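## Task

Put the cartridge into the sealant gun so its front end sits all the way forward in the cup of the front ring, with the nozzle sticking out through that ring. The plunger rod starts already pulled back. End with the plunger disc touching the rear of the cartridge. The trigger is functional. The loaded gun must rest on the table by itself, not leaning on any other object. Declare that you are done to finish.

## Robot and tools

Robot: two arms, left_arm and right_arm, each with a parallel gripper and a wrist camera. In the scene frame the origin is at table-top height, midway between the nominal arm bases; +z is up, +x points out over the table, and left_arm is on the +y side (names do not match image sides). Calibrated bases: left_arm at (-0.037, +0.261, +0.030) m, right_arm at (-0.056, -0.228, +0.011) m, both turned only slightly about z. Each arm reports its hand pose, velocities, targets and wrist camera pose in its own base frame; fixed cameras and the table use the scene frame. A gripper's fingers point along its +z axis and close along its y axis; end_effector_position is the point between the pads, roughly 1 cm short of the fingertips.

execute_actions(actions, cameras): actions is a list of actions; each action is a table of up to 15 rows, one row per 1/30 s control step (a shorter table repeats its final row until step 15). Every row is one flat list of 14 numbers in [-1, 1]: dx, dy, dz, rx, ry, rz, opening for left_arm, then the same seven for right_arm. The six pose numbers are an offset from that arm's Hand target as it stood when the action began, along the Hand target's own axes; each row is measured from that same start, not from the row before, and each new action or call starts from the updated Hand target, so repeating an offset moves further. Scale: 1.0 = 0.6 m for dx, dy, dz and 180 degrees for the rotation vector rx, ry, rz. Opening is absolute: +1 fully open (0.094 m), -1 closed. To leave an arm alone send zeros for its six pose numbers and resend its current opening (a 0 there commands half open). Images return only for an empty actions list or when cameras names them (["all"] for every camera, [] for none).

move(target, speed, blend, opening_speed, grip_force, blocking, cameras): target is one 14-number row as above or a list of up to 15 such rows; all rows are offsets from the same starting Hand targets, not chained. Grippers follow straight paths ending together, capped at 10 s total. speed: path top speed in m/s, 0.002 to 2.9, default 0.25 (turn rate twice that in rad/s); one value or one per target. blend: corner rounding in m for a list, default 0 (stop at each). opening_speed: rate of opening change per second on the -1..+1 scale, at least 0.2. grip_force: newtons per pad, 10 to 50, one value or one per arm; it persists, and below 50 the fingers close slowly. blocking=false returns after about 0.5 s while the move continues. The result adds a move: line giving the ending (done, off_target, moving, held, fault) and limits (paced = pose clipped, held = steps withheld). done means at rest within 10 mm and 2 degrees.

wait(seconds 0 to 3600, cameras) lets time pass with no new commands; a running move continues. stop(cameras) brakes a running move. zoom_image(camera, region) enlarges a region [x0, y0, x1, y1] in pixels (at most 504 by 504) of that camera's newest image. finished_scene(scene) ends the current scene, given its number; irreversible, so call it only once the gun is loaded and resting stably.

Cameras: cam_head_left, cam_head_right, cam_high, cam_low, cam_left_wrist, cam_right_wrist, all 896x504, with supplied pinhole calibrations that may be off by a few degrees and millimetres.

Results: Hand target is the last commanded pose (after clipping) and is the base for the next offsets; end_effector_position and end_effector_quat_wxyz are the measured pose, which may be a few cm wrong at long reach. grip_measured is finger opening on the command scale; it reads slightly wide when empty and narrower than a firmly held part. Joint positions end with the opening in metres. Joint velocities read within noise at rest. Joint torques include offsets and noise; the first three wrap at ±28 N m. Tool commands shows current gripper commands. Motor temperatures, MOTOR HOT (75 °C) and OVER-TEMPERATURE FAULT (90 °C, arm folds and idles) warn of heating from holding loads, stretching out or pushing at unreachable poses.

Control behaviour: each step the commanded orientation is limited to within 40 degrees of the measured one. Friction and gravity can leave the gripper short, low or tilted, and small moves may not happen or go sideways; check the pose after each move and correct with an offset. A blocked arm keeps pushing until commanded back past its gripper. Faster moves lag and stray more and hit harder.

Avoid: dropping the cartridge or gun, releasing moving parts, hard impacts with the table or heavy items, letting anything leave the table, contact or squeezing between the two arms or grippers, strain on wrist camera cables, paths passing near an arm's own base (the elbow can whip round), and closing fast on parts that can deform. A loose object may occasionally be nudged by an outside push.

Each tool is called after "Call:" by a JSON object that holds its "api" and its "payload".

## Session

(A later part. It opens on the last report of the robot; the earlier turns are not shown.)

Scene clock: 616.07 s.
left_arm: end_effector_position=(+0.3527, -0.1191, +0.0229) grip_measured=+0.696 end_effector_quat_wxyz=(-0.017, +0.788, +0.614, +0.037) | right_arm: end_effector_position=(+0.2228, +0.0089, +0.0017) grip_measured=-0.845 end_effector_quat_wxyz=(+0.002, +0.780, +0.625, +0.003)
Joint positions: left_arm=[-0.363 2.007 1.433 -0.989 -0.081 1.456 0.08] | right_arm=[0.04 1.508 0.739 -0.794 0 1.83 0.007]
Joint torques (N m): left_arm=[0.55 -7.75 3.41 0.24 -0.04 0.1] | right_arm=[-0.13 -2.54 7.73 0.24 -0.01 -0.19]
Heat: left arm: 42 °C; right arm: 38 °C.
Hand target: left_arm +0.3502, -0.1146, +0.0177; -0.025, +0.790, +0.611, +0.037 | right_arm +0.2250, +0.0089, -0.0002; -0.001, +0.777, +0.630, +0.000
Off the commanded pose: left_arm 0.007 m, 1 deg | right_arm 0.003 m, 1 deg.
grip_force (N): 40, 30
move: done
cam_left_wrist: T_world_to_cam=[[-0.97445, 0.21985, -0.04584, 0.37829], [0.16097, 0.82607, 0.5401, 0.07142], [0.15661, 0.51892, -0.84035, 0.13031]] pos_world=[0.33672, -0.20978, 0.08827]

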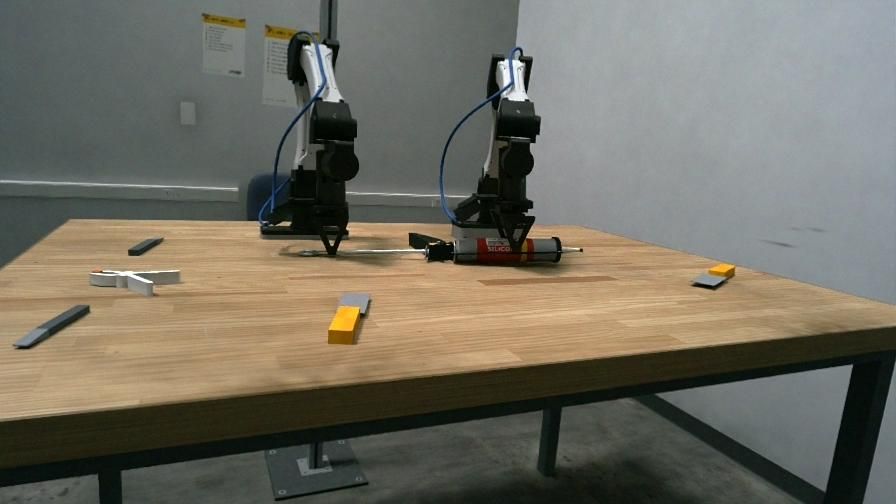

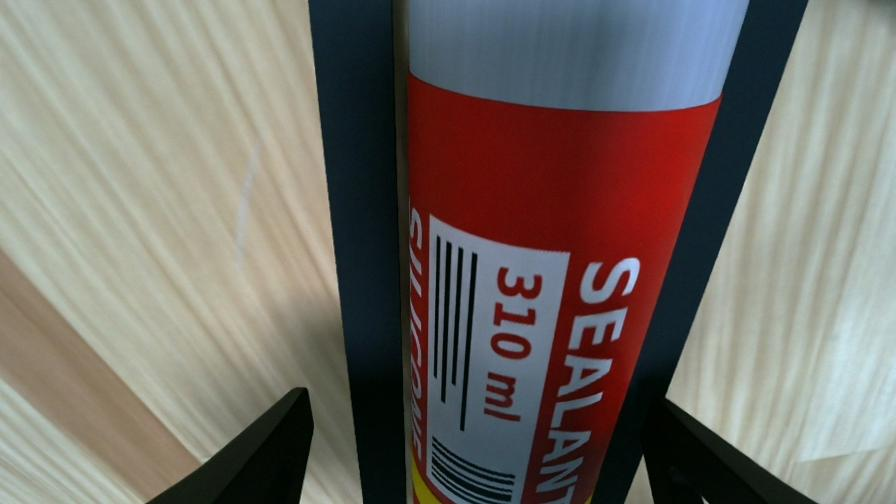

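Call:
{"api": "move", "payload": {"target": [[0, 0, 0, 0, 0, 0, 1, 0, 0, 0, 0, 0, 0, -0.97],[0, 0, -0.15, 0, 0, 0, 1, 0, 0, 0, 0, 0, 0, -0.97],[0.2, 0, -0.15, 0, 0, 0, 0.2, 0, 0, 0, 0, 0, 0, -0.97]], "speed": 0.15, "blend": [0, 0.01, 0], "cameras": ["cam_low","cam_left_wrist","cam_head_left"]}}

Call:
{"api": "zoom_image", "payload": {"camera": "cam_low", "region": [510, 220, 580, 270]}}

Scene clock: 623.20 s.
left_arm: end_effector_position=(+0.3732, -0.0079, +0.1114) grip_measured=+0.203 end_effector_quat_wxyz=(-0.029, +0.788, +0.614, +0.031) | right_arm: end_effector_position=(+0.2228, +0.0089, +0.0017) grip_measured=-0.845 end_effector_quat_wxyz=(+0.002, +0.780, +0.625, +0.003)
Joint positions: left_arm=[-0.061 1.953 1.715 -1.323 -0.085 1.758 0.057] | right_arm=[0.04 1.508 0.739 -0.794 0 1.83 0.007]
Joint torques (N m): left_arm=[0.42 -7.65 7.28 0 0.05 0.08] | right_arm=[-0.14 -2.51 7.76 0.24 0 -0.19]
Heat: left arm: 43 °C; right arm: 38 °C.
Hand target: left_arm +0.3776, -0.0065, +0.1179; -0.025, +0.790, +0.611, +0.037 | right_arm +0.2250, +0.0089, -0.0002; -0.001, +0.777, +0.630, +0.000
Off the commanded pose: left_arm 0.008 m, 1 deg | right_arm 0.003 m, 1 deg.
grip_force (N): 40, 30
move: done
cam_left_wrist: T_world_to_cam=[[-0.97553, 0.21884, -0.02119, 0.37559], [0.17202, 0.81971, 0.54633, -0.07644], [0.13692, 0.52932, -0.8373, 0.15092]] pos_world=[0.35889, -0.09942, 0.17609]
Images, in order (width x height): cam_head_left 896x504, cam_low 896x504, cam_left_wrist 896x504.

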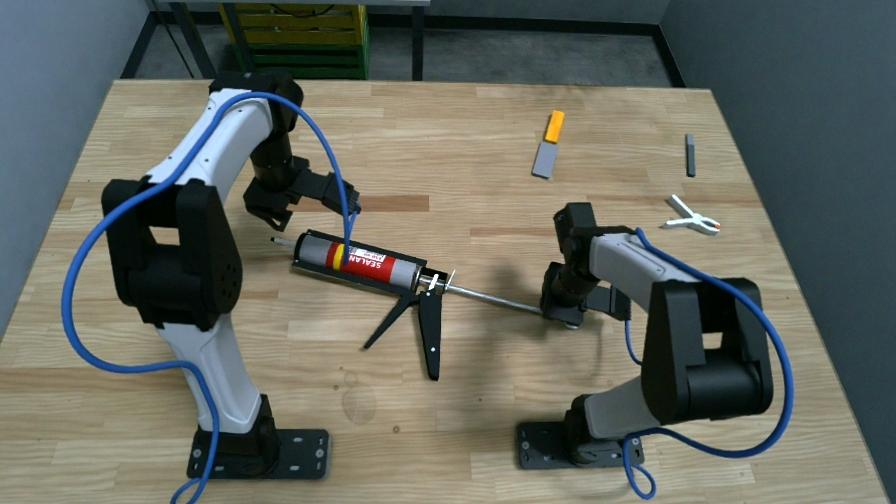

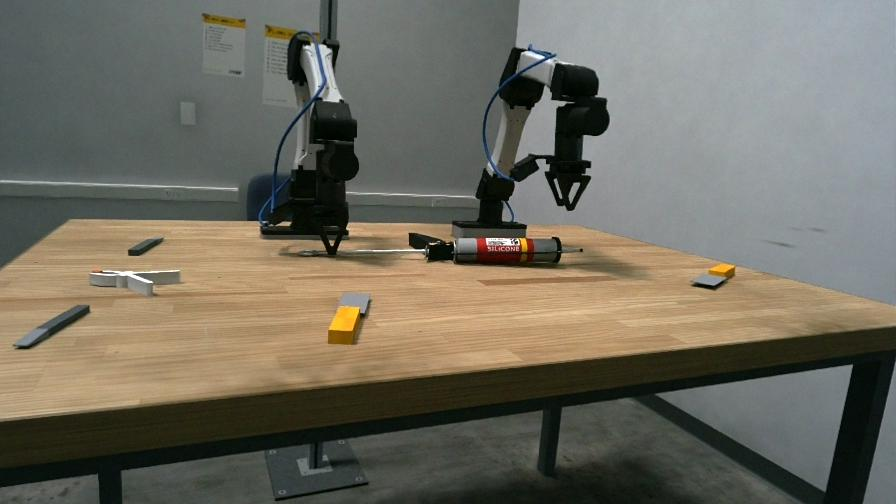

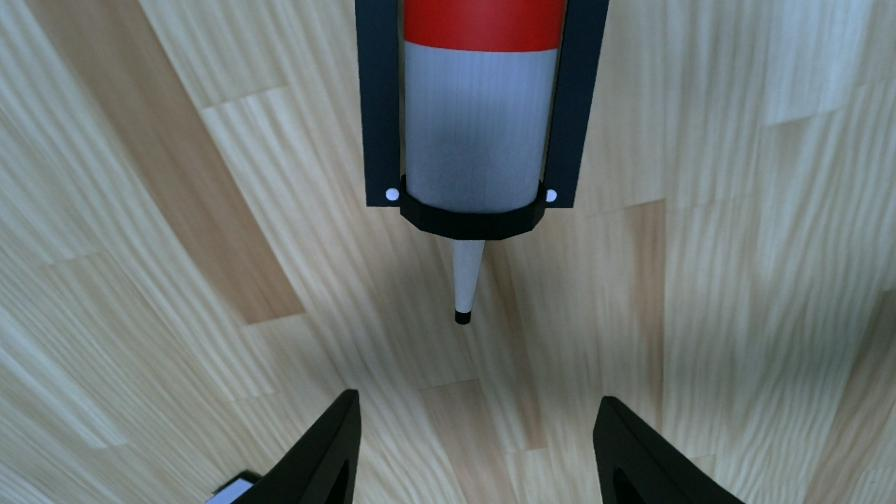

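Scaled by 7.200.

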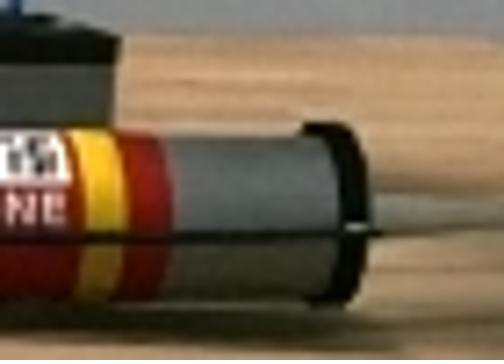

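Call:
{"api": "move", "payload": {"target": [[0.03, 0, 0.13, 0, 0, 0, 0.9, 0, 0, 0, 0, 0, 0, -0.97]], "speed": 0.12, "cameras": ["cam_left_wrist"]}}

Scene clock: 639.13 s.
left_arm: end_effector_position=(+0.3878, +0.0159, +0.0510) grip_measured=+0.897 end_effector_quat_wxyz=(-0.018, +0.788, +0.614, +0.046) | right_arm: end_effector_position=(+0.2228, +0.0089, +0.0017) grip_measured=-0.845 end_effector_quat_wxyz=(+0.002, +0.780, +0.625, +0.003)
Joint positions: left_arm=[0.003 1.998 1.535 -1.058 -0.085 1.822 0.089] | right_arm=[0.04 1.508 0.739 -0.794 0 1.83 0.007]
Joint torques (N m): left_arm=[0.5 -6.9 3.81 0.26 0.07 0.08] | right_arm=[-0.16 -2.51 7.72 0.23 -0.01 -0.19]
Heat: left arm: 44 °C; right arm: 39 °C.
Hand target: left_arm +0.3843, +0.0174, +0.0418; -0.025, +0.790, +0.611, +0.037 | right_arm +0.2250, +0.0089, -0.0002; -0.001, +0.777, +0.630, +0.000
Off the commanded pose: left_arm 0.010 m, 1 deg | right_arm 0.003 m, 1 deg.
grip_force (N): 40, 30
move: done
cam_left_wrist: T_world_to_cam=[[-0.9741, 0.219, -0.05626, 0.38461], [0.15225, 0.81925, 0.55285, -0.05817], [0.16717, 0.52997, -0.83138, 0.07368]] pos_world=[0.37119, -0.07562, 0.11506]

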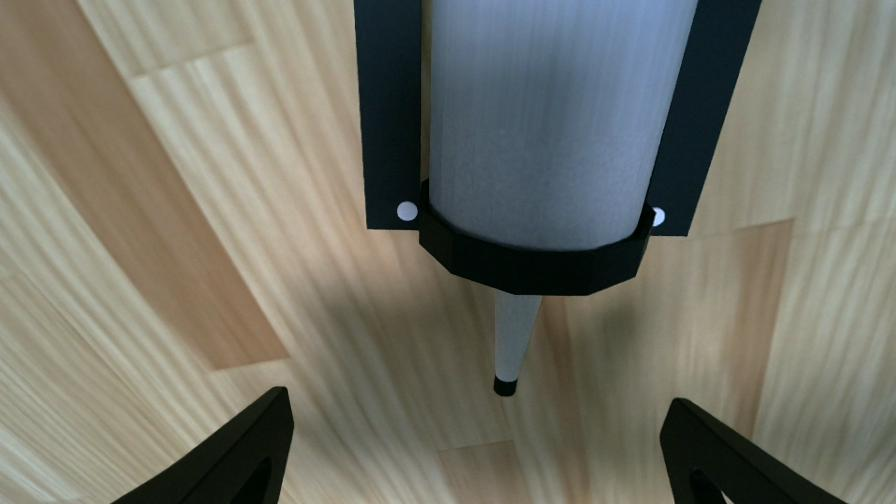

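Call:
{"api": "move", "payload": {"target": [[-0.0275, -0.0165, 0.0773, 0, 0, 0, 0.9, 0, 0, 0, 0, 0, 0, -0.97]], "speed": 0.08, "cameras": ["cam_left_wrist","cam_low"]}}

Call:
{"api": "zoom_image", "payload": {"camera": "cam_low", "region": [500, 190, 620, 280]}}

Scene clock: 648.57 s.
left_arm: end_effector_position=(+0.3767, +0.0097, +0.0030) grip_measured=+0.897 end_effector_quat_wxyz=(-0.018, +0.790, +0.611, +0.045) | right_arm: end_effector_position=(+0.2228, +0.0089, +0.0017) grip_measured=-0.845 end_effector_quat_wxyz=(+0.002, +0.780, +0.625, +0.003)
Joint positions: left_arm=[-0.014 2.016 1.361 -0.868 -0.085 1.813 0.089] | right_arm=[0.04 1.508 0.739 -0.794 0 1.83 0.007]
Joint torques (N m): left_arm=[-0.25 -6.83 3.44 0.27 0.05 -0.1] | right_arm=[-0.17 -2.52 7.73 0.23 0 -0.2]
Heat: left arm: 44 °C; right arm: 39 °C.
Hand target: left_arm +0.3718, +0.0079, -0.0058; -0.025, +0.790, +0.611, +0.037 | right_arm +0.2250, +0.0089, -0.0002; -0.001, +0.777, +0.630, +0.000
Off the commanded pose: left_arm 0.010 m, 1 deg | right_arm 0.003 m, 1 deg.
grip_force (N): 40, 30
move: done
cam_left_wrist: T_world_to_cam=[[-0.97248, 0.22644, -0.05481, 0.37178], [0.1594, 0.81826, 0.55231, -0.02748], [0.16992, 0.52837, -0.83184, 0.03787]] pos_world=[0.35949, -0.08171, 0.06706]
Images, in order (width x height): cam_low 896x504, cam_left_wrist 896x504.

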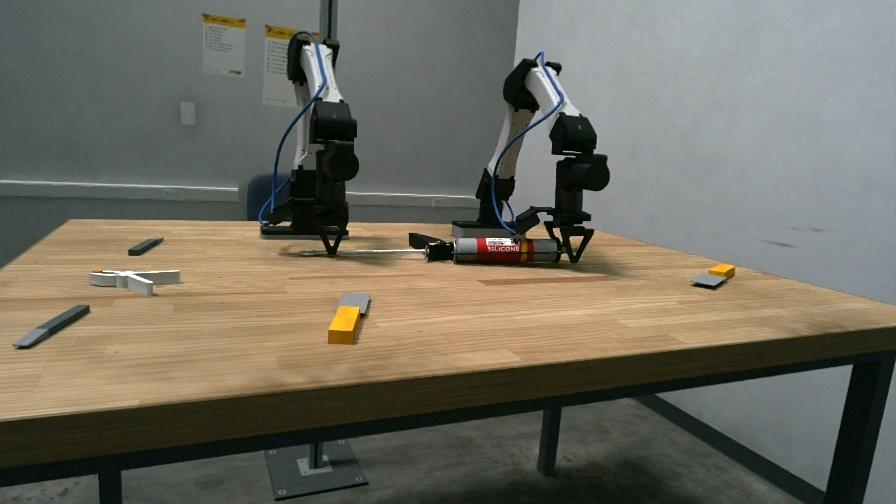

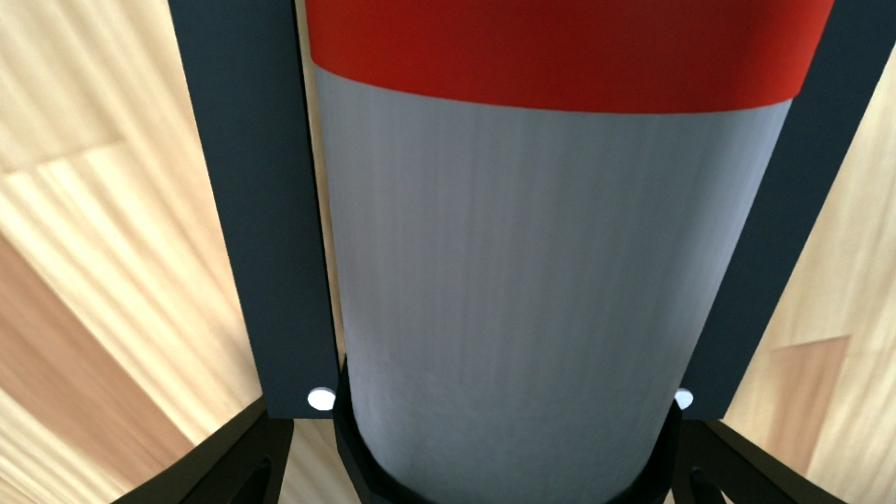

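Scaled by 4.200.

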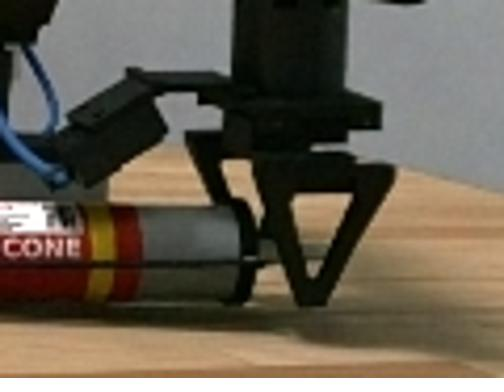

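Call:
{"api": "move", "payload": {"target": [[0, 0, 0, 0, 0, 0, 0.32, 0, 0, 0, 0, 0, 0, -0.97],[-0.016, 0, 0, 0, 0, 0, 0.32, 0, 0, 0, 0, 0, 0, -0.97]], "speed": 0.04, "cameras": ["cam_left_wrist","cam_low"]}}

Call:
{"api": "zoom_image", "payload": {"camera": "cam_low", "region": [500, 190, 620, 280]}}

Scene clock: 661.83 s.
left_arm: end_effector_position=(+0.3755, +0.0039, +0.0012) grip_measured=+0.323 end_effector_quat_wxyz=(-0.021, +0.787, +0.615, +0.047) | right_arm: end_effector_position=(+0.2228, +0.0089, +0.0017) grip_measured=-0.845 end_effector_quat_wxyz=(+0.002, +0.780, +0.625, +0.003)
Joint positions: left_arm=[-0.032 2.016 1.353 -0.862 -0.092 1.785 0.062] | right_arm=[0.04 1.508 0.739 -0.794 0 1.83 0.007]
Joint torques (N m): left_arm=[-0.69 -7.21 3.17 0.25 0.11 -0.06] | right_arm=[-0.16 -2.55 7.73 0.22 -0.01 -0.19]
Heat: left arm: 43 °C; right arm: 39 °C.
Hand target: left_arm +0.3694, -0.0014, -0.0067; -0.025, +0.790, +0.611, +0.037 | right_arm +0.2250, +0.0089, -0.0002; -0.001, +0.777, +0.630, +0.000
Off the commanded pose: left_arm 0.011 m, 1 deg | right_arm 0.003 m, 1 deg.
grip_force (N): 40, 30
move: off_target (left_arm)
cam_left_wrist: T_world_to_cam=[[-0.97462, 0.21725, -0.05399, 0.3726], [0.1512, 0.8167, 0.5569, -0.01846], [0.16508, 0.5346, -0.82882, 0.04146]] pos_world=[0.35909, -0.08803, 0.06476]
Images, in order (width x height): cam_low 896x504, cam_left_wrist 896x504.

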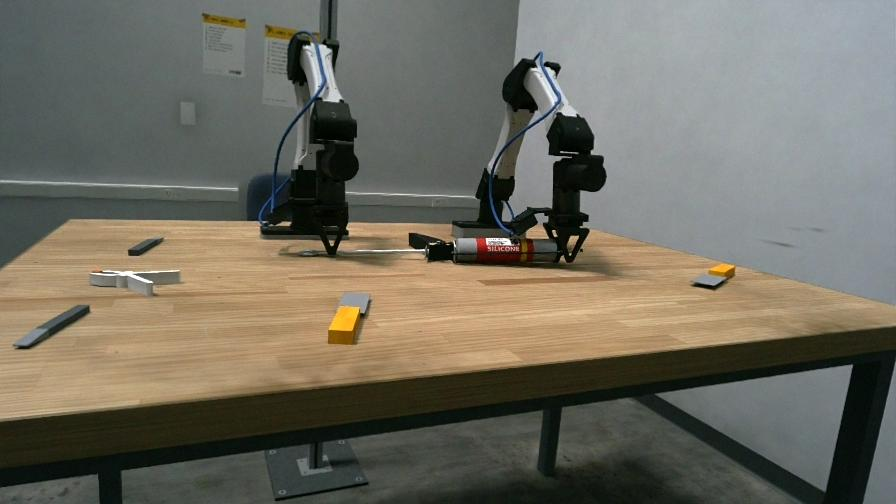

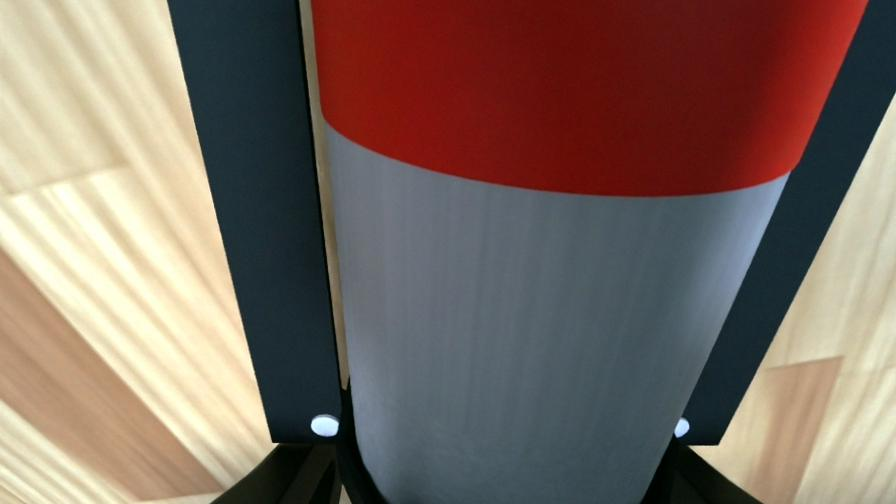

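Scaled by 4.200.

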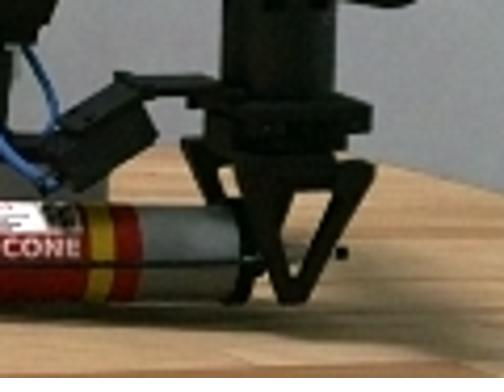

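Call:
{"api": "move", "payload": {"target": [[0, 0, 0, 0, 0, 0, 0.05, 0, 0, 0, 0, 0, 0, -0.97]], "speed": 0.04, "grip_force": [30, 30], "opening_speed": 0.3, "cameras": ["cam_left_wrist","cam_low"]}}

Call:
{"api": "zoom_image", "payload": {"camera": "cam_low", "region": [500, 190, 620, 280]}}

Scene clock: 664.80 s.
left_arm: end_effector_position=(+0.3756, +0.0038, +0.0012) grip_measured=+0.094 end_effector_quat_wxyz=(-0.021, +0.787, +0.615, +0.048) | right_arm: end_effector_position=(+0.2228, +0.0089, +0.0017) grip_measured=-0.845 end_effector_quat_wxyz=(+0.002, +0.780, +0.625, +0.003)
Joint positions: left_arm=[-0.033 2.016 1.353 -0.862 -0.093 1.784 0.051] | right_arm=[0.04 1.508 0.739 -0.794 0 1.83 0.007]
Joint torques (N m): left_arm=[-0.66 -7.2 3.18 0.25 0.11 -0.04] | right_arm=[-0.12 -2.54 7.73 0.23 -0.01 -0.19]
Heat: left arm: 43 °C; right arm: 39 °C.
Hand target: left_arm +0.3694, -0.0014, -0.0067; -0.025, +0.790, +0.611, +0.037 | right_arm +0.2250, +0.0089, -0.0002; -0.001, +0.777, +0.630, +0.000
Off the commanded pose: left_arm 0.011 m, 1 deg | right_arm 0.003 m, 1 deg.
grip_force (N): 30, 30
move: done
cam_left_wrist: T_world_to_cam=[[-0.9746, 0.21729, -0.05424, 0.37275], [0.1509, 0.81609, 0.55788, -0.01826], [0.16549, 0.53552, -0.82815, 0.04136]] pos_world=[0.35919, -0.08824, 0.06466]
Images, in order (width x height): cam_low 896x504, cam_left_wrist 896x504.

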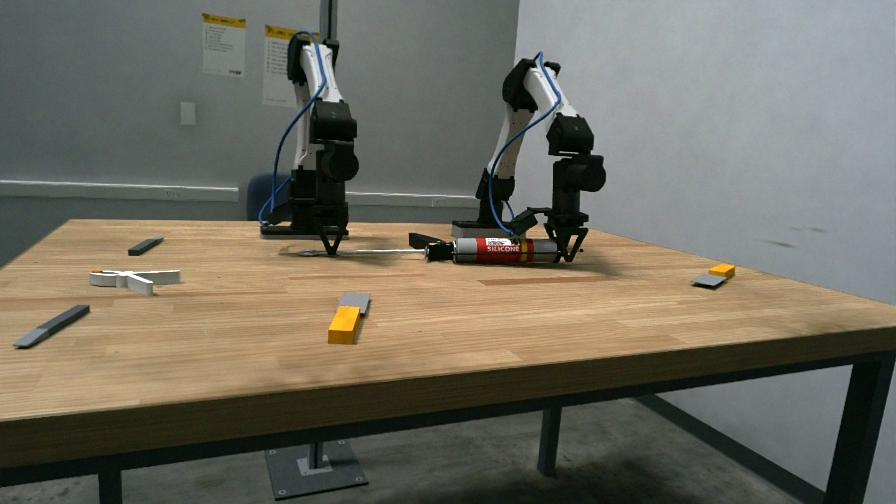

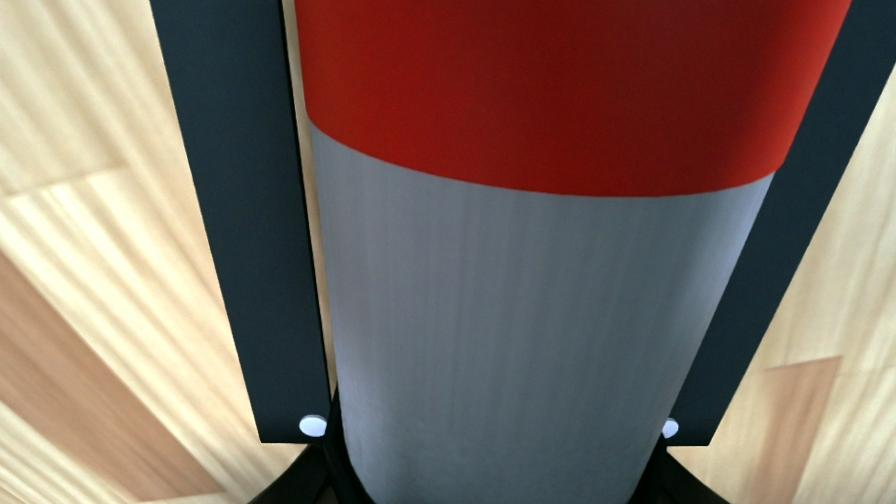

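Scaled by 4.200.

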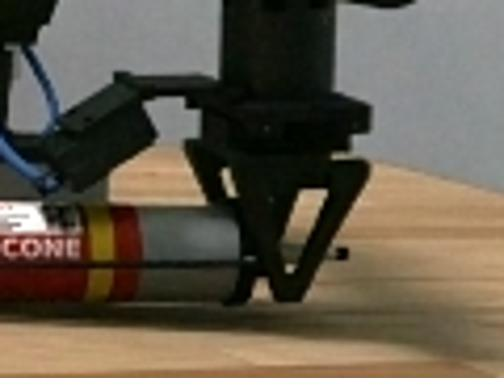

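Call:
{"api": "move", "payload": {"target": [[0, 0, 0, 0, 0, 0, 0.05, 0.015, 0, 0, 0, 0, 0, -0.97]], "speed": 0.03, "cameras": ["cam_low","cam_head_left"]}}

Call:
{"api": "zoom_image", "payload": {"camera": "cam_low", "region": [400, 220, 470, 270]}}

Call:
{"api": "zoom_image", "payload": {"camera": "cam_head_left", "region": [380, 240, 480, 310]}}

Scene clock: 669.50 s.
left_arm: end_effector_position=(+0.3756, +0.0040, +0.0012) grip_measured=+0.091 end_effector_quat_wxyz=(-0.021, +0.787, +0.615, +0.048) | right_arm: end_effector_position=(+0.2234, +0.0101, +0.0017) grip_measured=-0.845 end_effector_quat_wxyz=(+0.009, +0.782, +0.623, -0.004)
Joint positions: left_arm=[-0.033 2.016 1.353 -0.862 -0.094 1.784 0.051] | right_arm=[0.061 1.514 0.744 -0.797 0.02 1.856 0.007]
Joint torques (N m): left_arm=[-0.68 -7.27 3.23 0.25 0.12 -0.04] | right_arm=[1.42 -2.37 8.06 0.25 -0.21 -0.1]
Heat: left arm: 43 °C; right arm: 39 °C.
Hand target: left_arm +0.3695, -0.0014, -0.0067; -0.025, +0.790, +0.611, +0.037 | right_arm +0.2270, +0.0178, -0.0002; -0.001, +0.777, +0.630, +0.000
Off the commanded pose: left_arm 0.011 m, 1 deg | right_arm 0.009 m, 2 deg.
grip_force (N): 30, 30
move: done
Images, in order (width x height): cam_head_left 896x504, cam_low 896x504.

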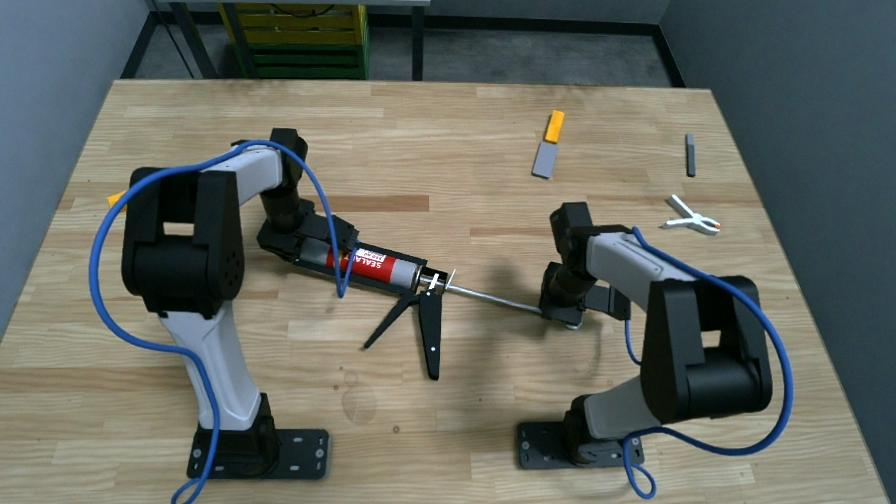

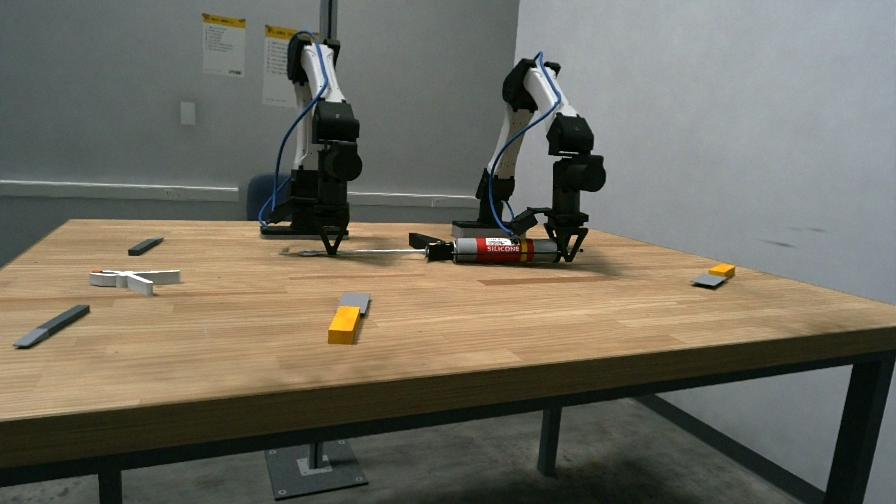

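Scaled by 7.200.

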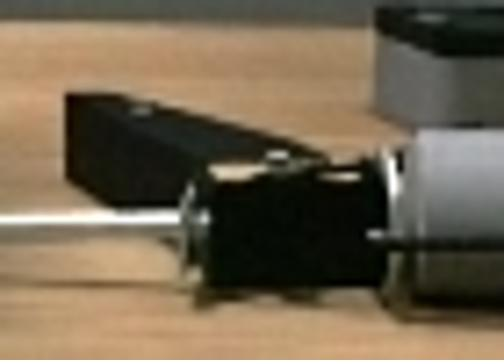

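Scaled by 5.040.

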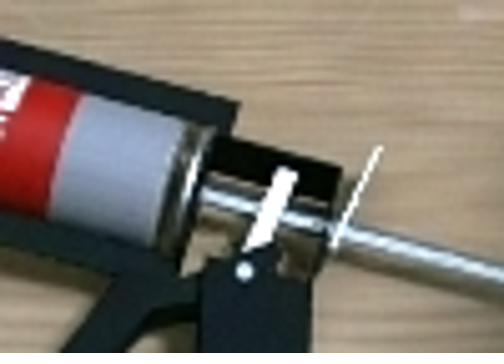

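Call:
{"api": "move", "payload": {"target": [[0, 0, 0, 0, 0, 0, 0.05, 0.015, 0, 0, 0, 0, 0, -0.97]], "speed": 0.03, "grip_force": [35, 45], "cameras": ["cam_low","cam_head_left"]}}

Call:
{"api": "zoom_image", "payload": {"camera": "cam_head_left", "region": [380, 240, 480, 310]}}

Scene clock: 672.20 s.
left_arm: end_effector_position=(+0.3759, +0.0065, +0.0015) grip_measured=+0.084 end_effector_quat_wxyz=(-0.027, +0.786, +0.615, +0.053) | right_arm: end_effector_position=(+0.2246, +0.0128, +0.0019) grip_measured=-0.855 end_effector_quat_wxyz=(+0.019, +0.782, +0.623, -0.013)
Joint positions: left_arm=[-0.033 2.016 1.353 -0.86 -0.109 1.784 0.051] | right_arm=[0.093 1.523 0.753 -0.802 0.047 1.89 0.007]
Joint torques (N m): left_arm=[-0.69 -7.2 3.17 0.26 0.26 -0.03] | right_arm=[1.74 -2.43 8.14 0.26 -0.44 -0.05]
Heat: left arm: 43 °C; right arm: 39 °C.
Hand target: left_arm +0.3695, -0.0014, -0.0067; -0.025, +0.790, +0.611, +0.037 | right_arm +0.2287, +0.0266, -0.0002; -0.001, +0.777, +0.630, +0.000
Off the commanded pose: left_arm 0.013 m, 2 deg | right_arm 0.015 m, 3 deg.
grip_force (N): 35, 45
move: off_target (right_arm)
Images, in order (width x height): cam_head_left 896x504, cam_low 896x504.

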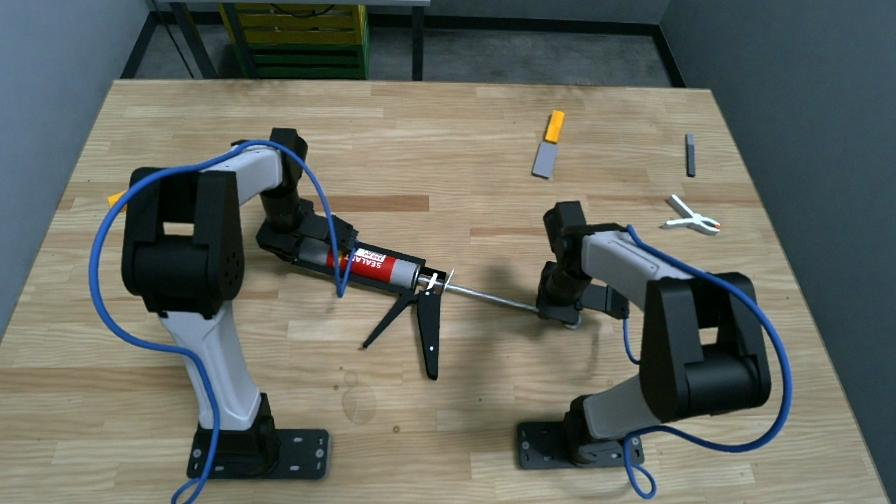

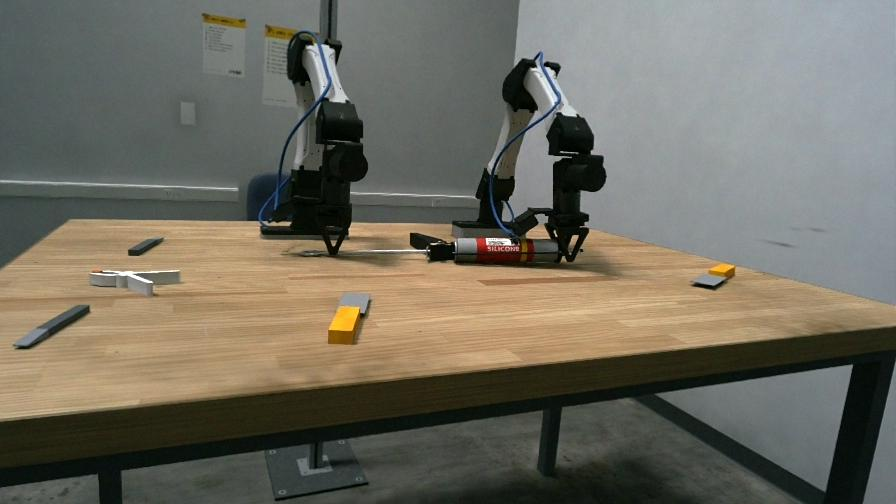

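Scaled by 5.040.

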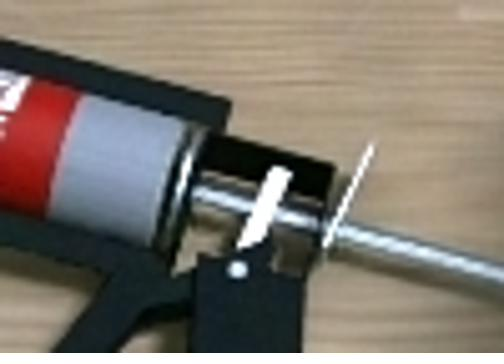

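Call:
{"api": "move", "payload": {"target": [[0, 0, 0, 0, 0, 0, 0.05, -0.036, 0, 0, 0, 0, 0, -0.97]], "speed": 0.03, "grip_force": [30, 45], "cameras": ["cam_low","cam_head_left","cam_left_wrist"]}}

Call:
{"api": "zoom_image", "payload": {"camera": "cam_head_left", "region": [380, 240, 480, 310]}}

Call:
{"api": "zoom_image", "payload": {"camera": "cam_low", "region": [510, 220, 580, 270]}}

Scene clock: 689.20 s.
left_arm: end_effector_position=(+0.3759, +0.0052, +0.0015) grip_measured=+0.084 end_effector_quat_wxyz=(-0.026, +0.786, +0.615, +0.052) | right_arm: end_effector_position=(+0.2249, +0.0082, +0.0017) grip_measured=-0.856 end_effector_quat_wxyz=(-0.002, +0.782, +0.624, +0.001)
Joint positions: left_arm=[-0.036 2.016 1.353 -0.86 -0.107 1.781 0.051] | right_arm=[0.033 1.523 0.753 -0.801 -0.004 1.827 0.007]
Joint torques (N m): left_arm=[-0.42 -7.17 3.22 0.24 0.25 -0.02] | right_arm=[-0.9 -4.04 5.98 0.27 0.03 -0.31]
Heat: left arm: 43 °C; right arm: 38 °C.
Hand target: left_arm +0.3695, -0.0013, -0.0067; -0.025, +0.790, +0.611, +0.037 | right_arm +0.2243, +0.0054, -0.0002; -0.001, +0.777, +0.630, +0.000
Off the commanded pose: left_arm 0.012 m, 2 deg | right_arm 0.003 m, 1 deg.
grip_force (N): 30, 45
move: done
cam_left_wrist: T_world_to_cam=[[-0.97479, 0.21669, -0.05318, 0.3729], [0.14872, 0.8087, 0.5691, -0.0188], [0.16633, 0.54685, -0.82054, 0.04037]] pos_world=[0.35959, -0.08767, 0.06365]
Images, in order (width x height): cam_head_left 896x504, cam_low 896x504, cam_left_wrist 896x504.

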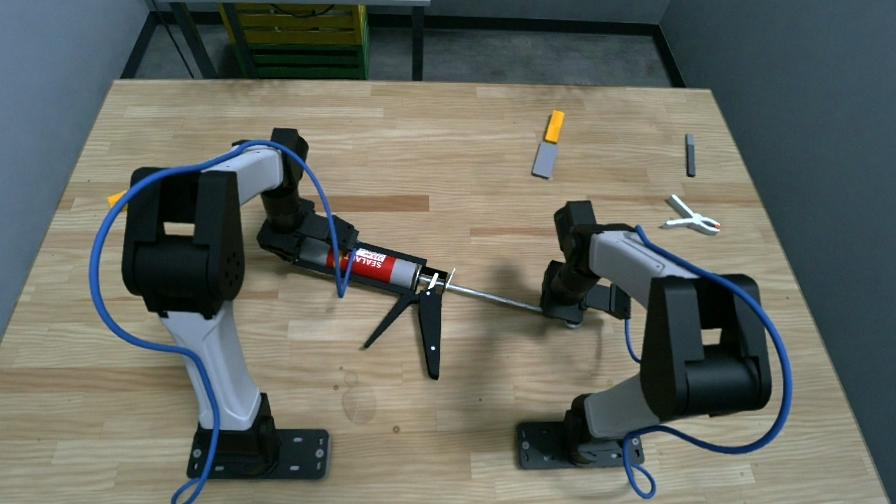

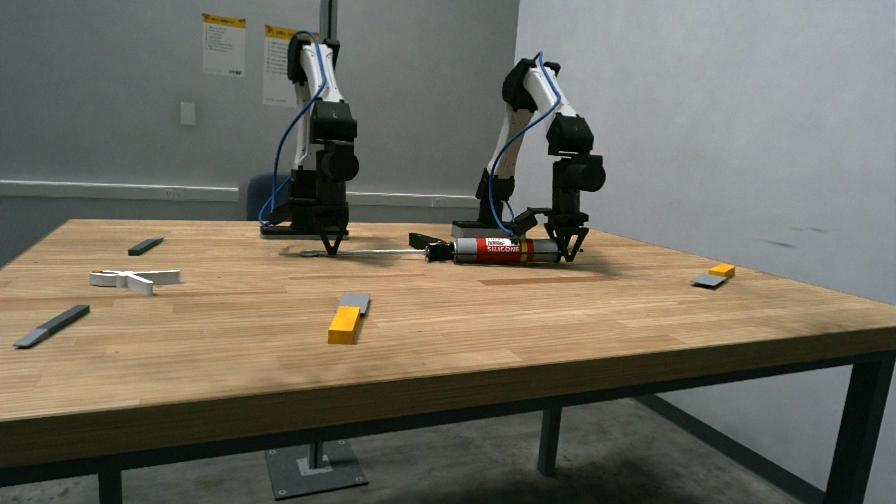

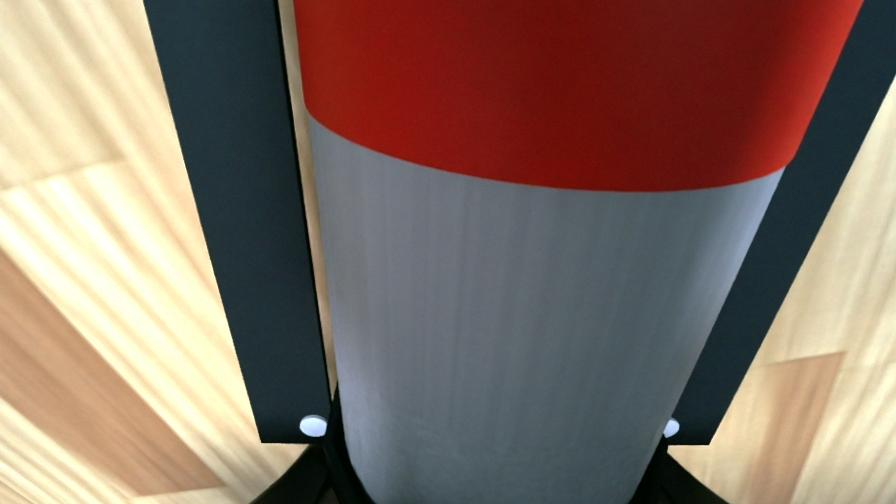

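Scaled by 5.040.

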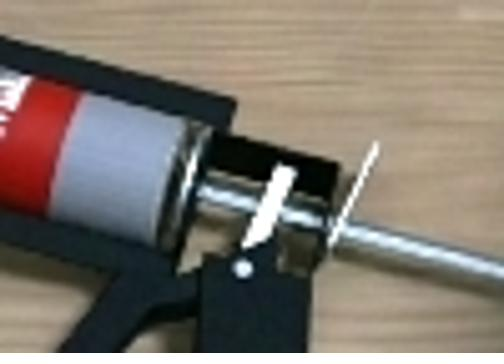

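Scaled by 7.200.

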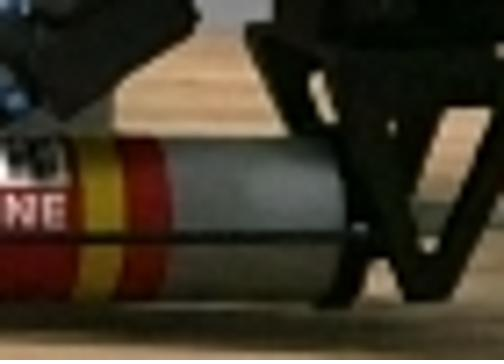

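Call:
{"api": "move", "payload": {"target": [[0, 0, 0, 0, 0, 0, 0.3, 0, 0, 0, 0, 0, 0, -0.97]], "speed": 0.03, "grip_force": [30, 45], "opening_speed": 0.5, "cameras": ["cam_low","cam_head_left","cam_left_wrist","cam_right_wrist"]}}

Call:
{"api": "zoom_image", "payload": {"camera": "cam_head_left", "region": [380, 240, 480, 310]}}

Call:
{"api": "zoom_image", "payload": {"camera": "cam_low", "region": [510, 220, 580, 270]}}

Scene clock: 694.17 s.
left_arm: end_effector_position=(+0.3759, +0.0051, +0.0015) grip_measured=+0.296 end_effector_quat_wxyz=(-0.026, +0.786, +0.615, +0.052) | right_arm: end_effector_position=(+0.2254, +0.0082, +0.0017) grip_measured=-0.856 end_effector_quat_wxyz=(-0.001, +0.781, +0.625, +0.002)
Joint positions: left_arm=[-0.036 2.016 1.353 -0.86 -0.107 1.781 0.061] | right_arm=[0.033 1.523 0.753 -0.799 -0.004 1.825 0.007]
Joint torques (N m): left_arm=[-0.42 -7.17 3.22 0.23 0.24 -0.01] | right_arm=[-0.95 -4.08 6 0.26 0.03 -0.3]
Heat: left arm: 43 °C; right arm: 37 °C.
Hand target: left_arm +0.3695, -0.0013, -0.0067; -0.025, +0.790, +0.611, +0.037 | right_arm +0.2243, +0.0054, -0.0002; +0.000, +0.777, +0.630, +0.000
Off the commanded pose: left_arm 0.012 m, 2 deg | right_arm 0.004 m, 1 deg.
grip_force (N): 30, 45
move: done
cam_left_wrist: T_world_to_cam=[[-0.97479, 0.21668, -0.05326, 0.37293], [0.14873, 0.80891, 0.56881, -0.01869], [0.16633, 0.54655, -0.82074, 0.04041]] pos_world=[0.35959, -0.08777, 0.06365]
cam_right_wrist: T_world_to_cam=[[-0.98255, 0.18381, -0.02829, 0.22676], [0.14719, 0.86157, 0.48583, -0.00014], [0.11367, 0.47319, -0.8736, 0.07147]] pos_world=[0.2147, -0.07538, 0.06892]
Images, in order (width x height): cam_head_left 896x504, cam_low 896x504, cam_left_wrist 896x504, cam_right_wrist 896x504.

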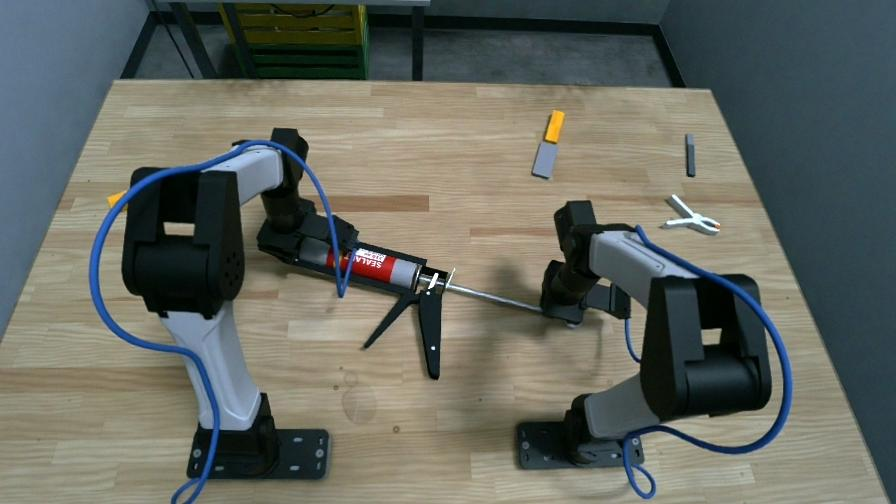

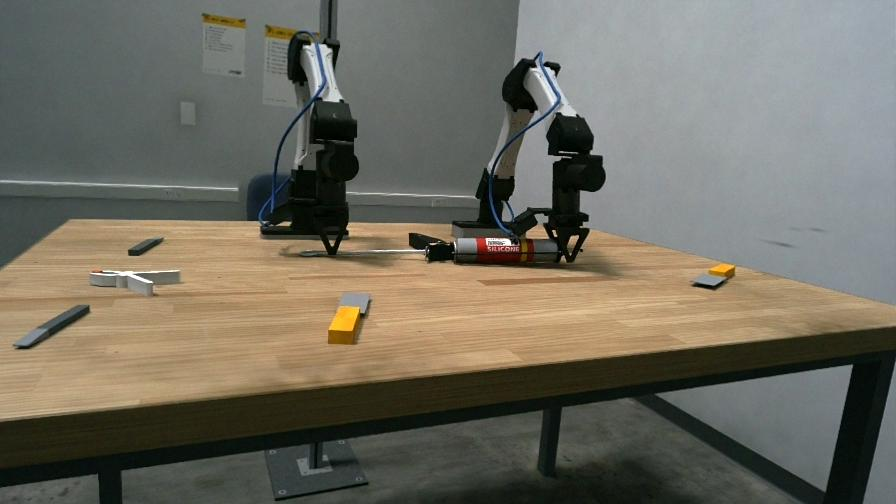

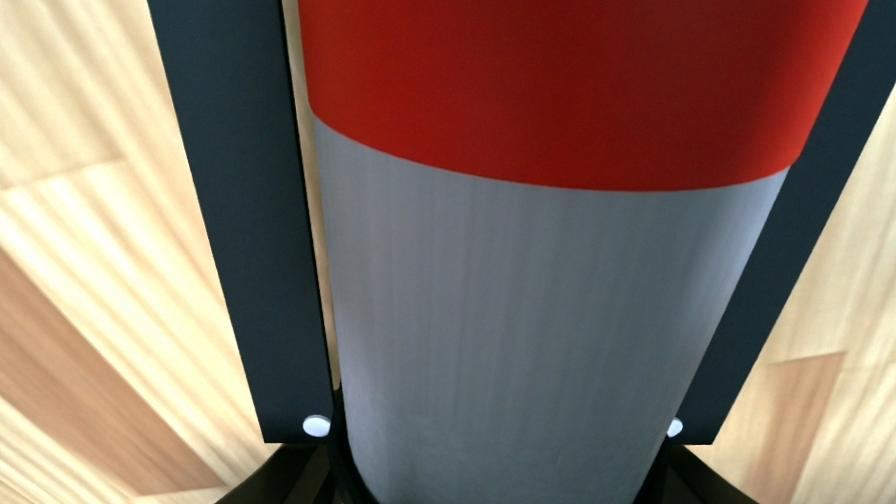

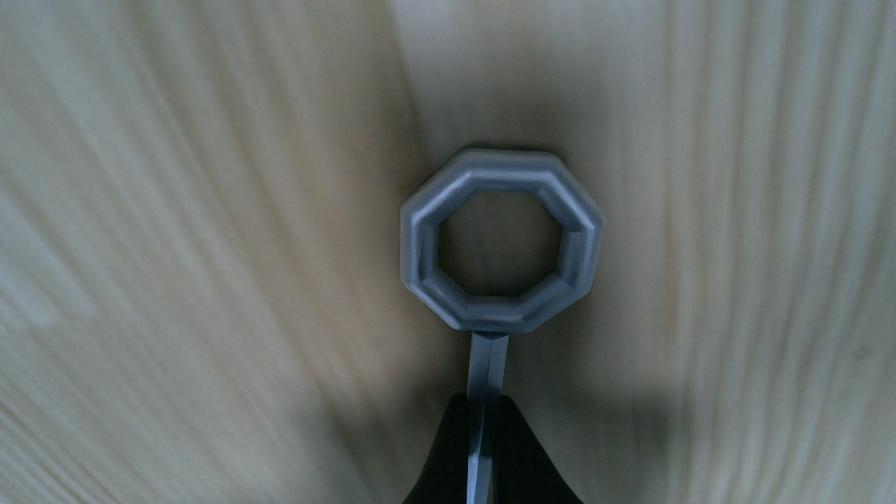

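Scaled by 5.040.

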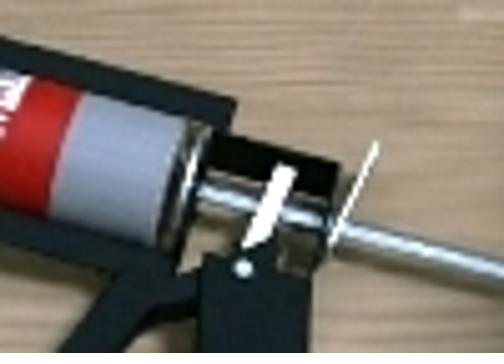

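Scaled by 7.200.

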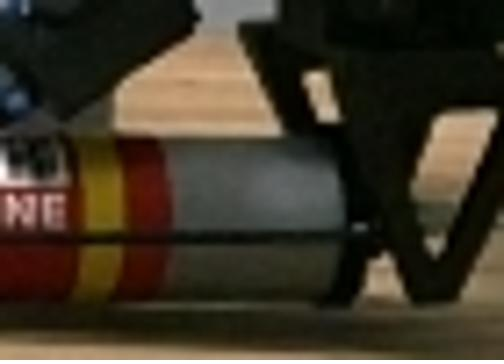

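Call:
{"api": "zoom_image", "payload": {"camera": "cam_head_left", "region": [405, 255, 435, 285]}}

Call:
{"api": "zoom_image", "payload": {"camera": "cam_low", "region": [440, 225, 480, 270]}}

Scaled by 16.800.

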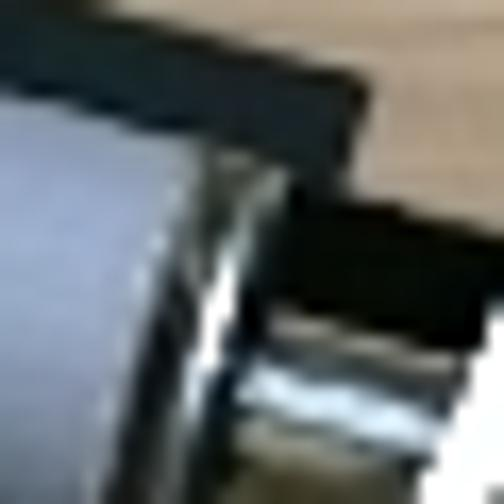

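Scaled by 11.200.

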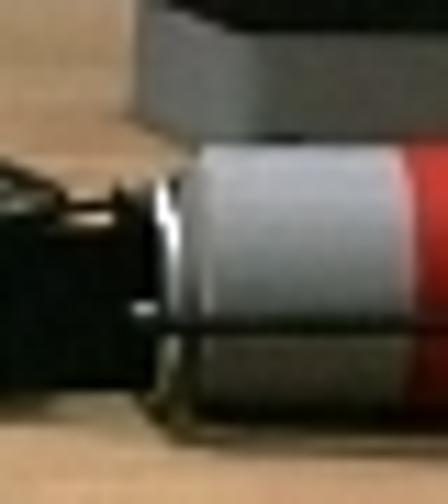

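Call:
{"api": "zoom_image", "payload": {"camera": "cam_head_left", "region": [350, 260, 470, 390]}}

Call:
{"api": "zoom_image", "payload": {"camera": "cam_high", "region": [420, 200, 560, 340]}}

Scaled by 3.877.

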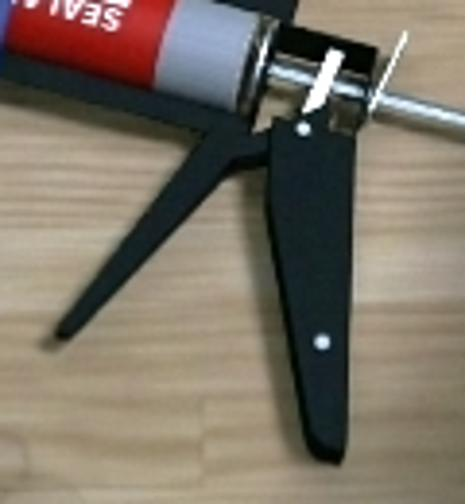

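This scene's latest camera images include none from cam_high. They are from: cam_head_left, cam_low, cam_left_wrist, cam_right_wrist. cam_high's image comes with the result of a call that names it in "cameras".


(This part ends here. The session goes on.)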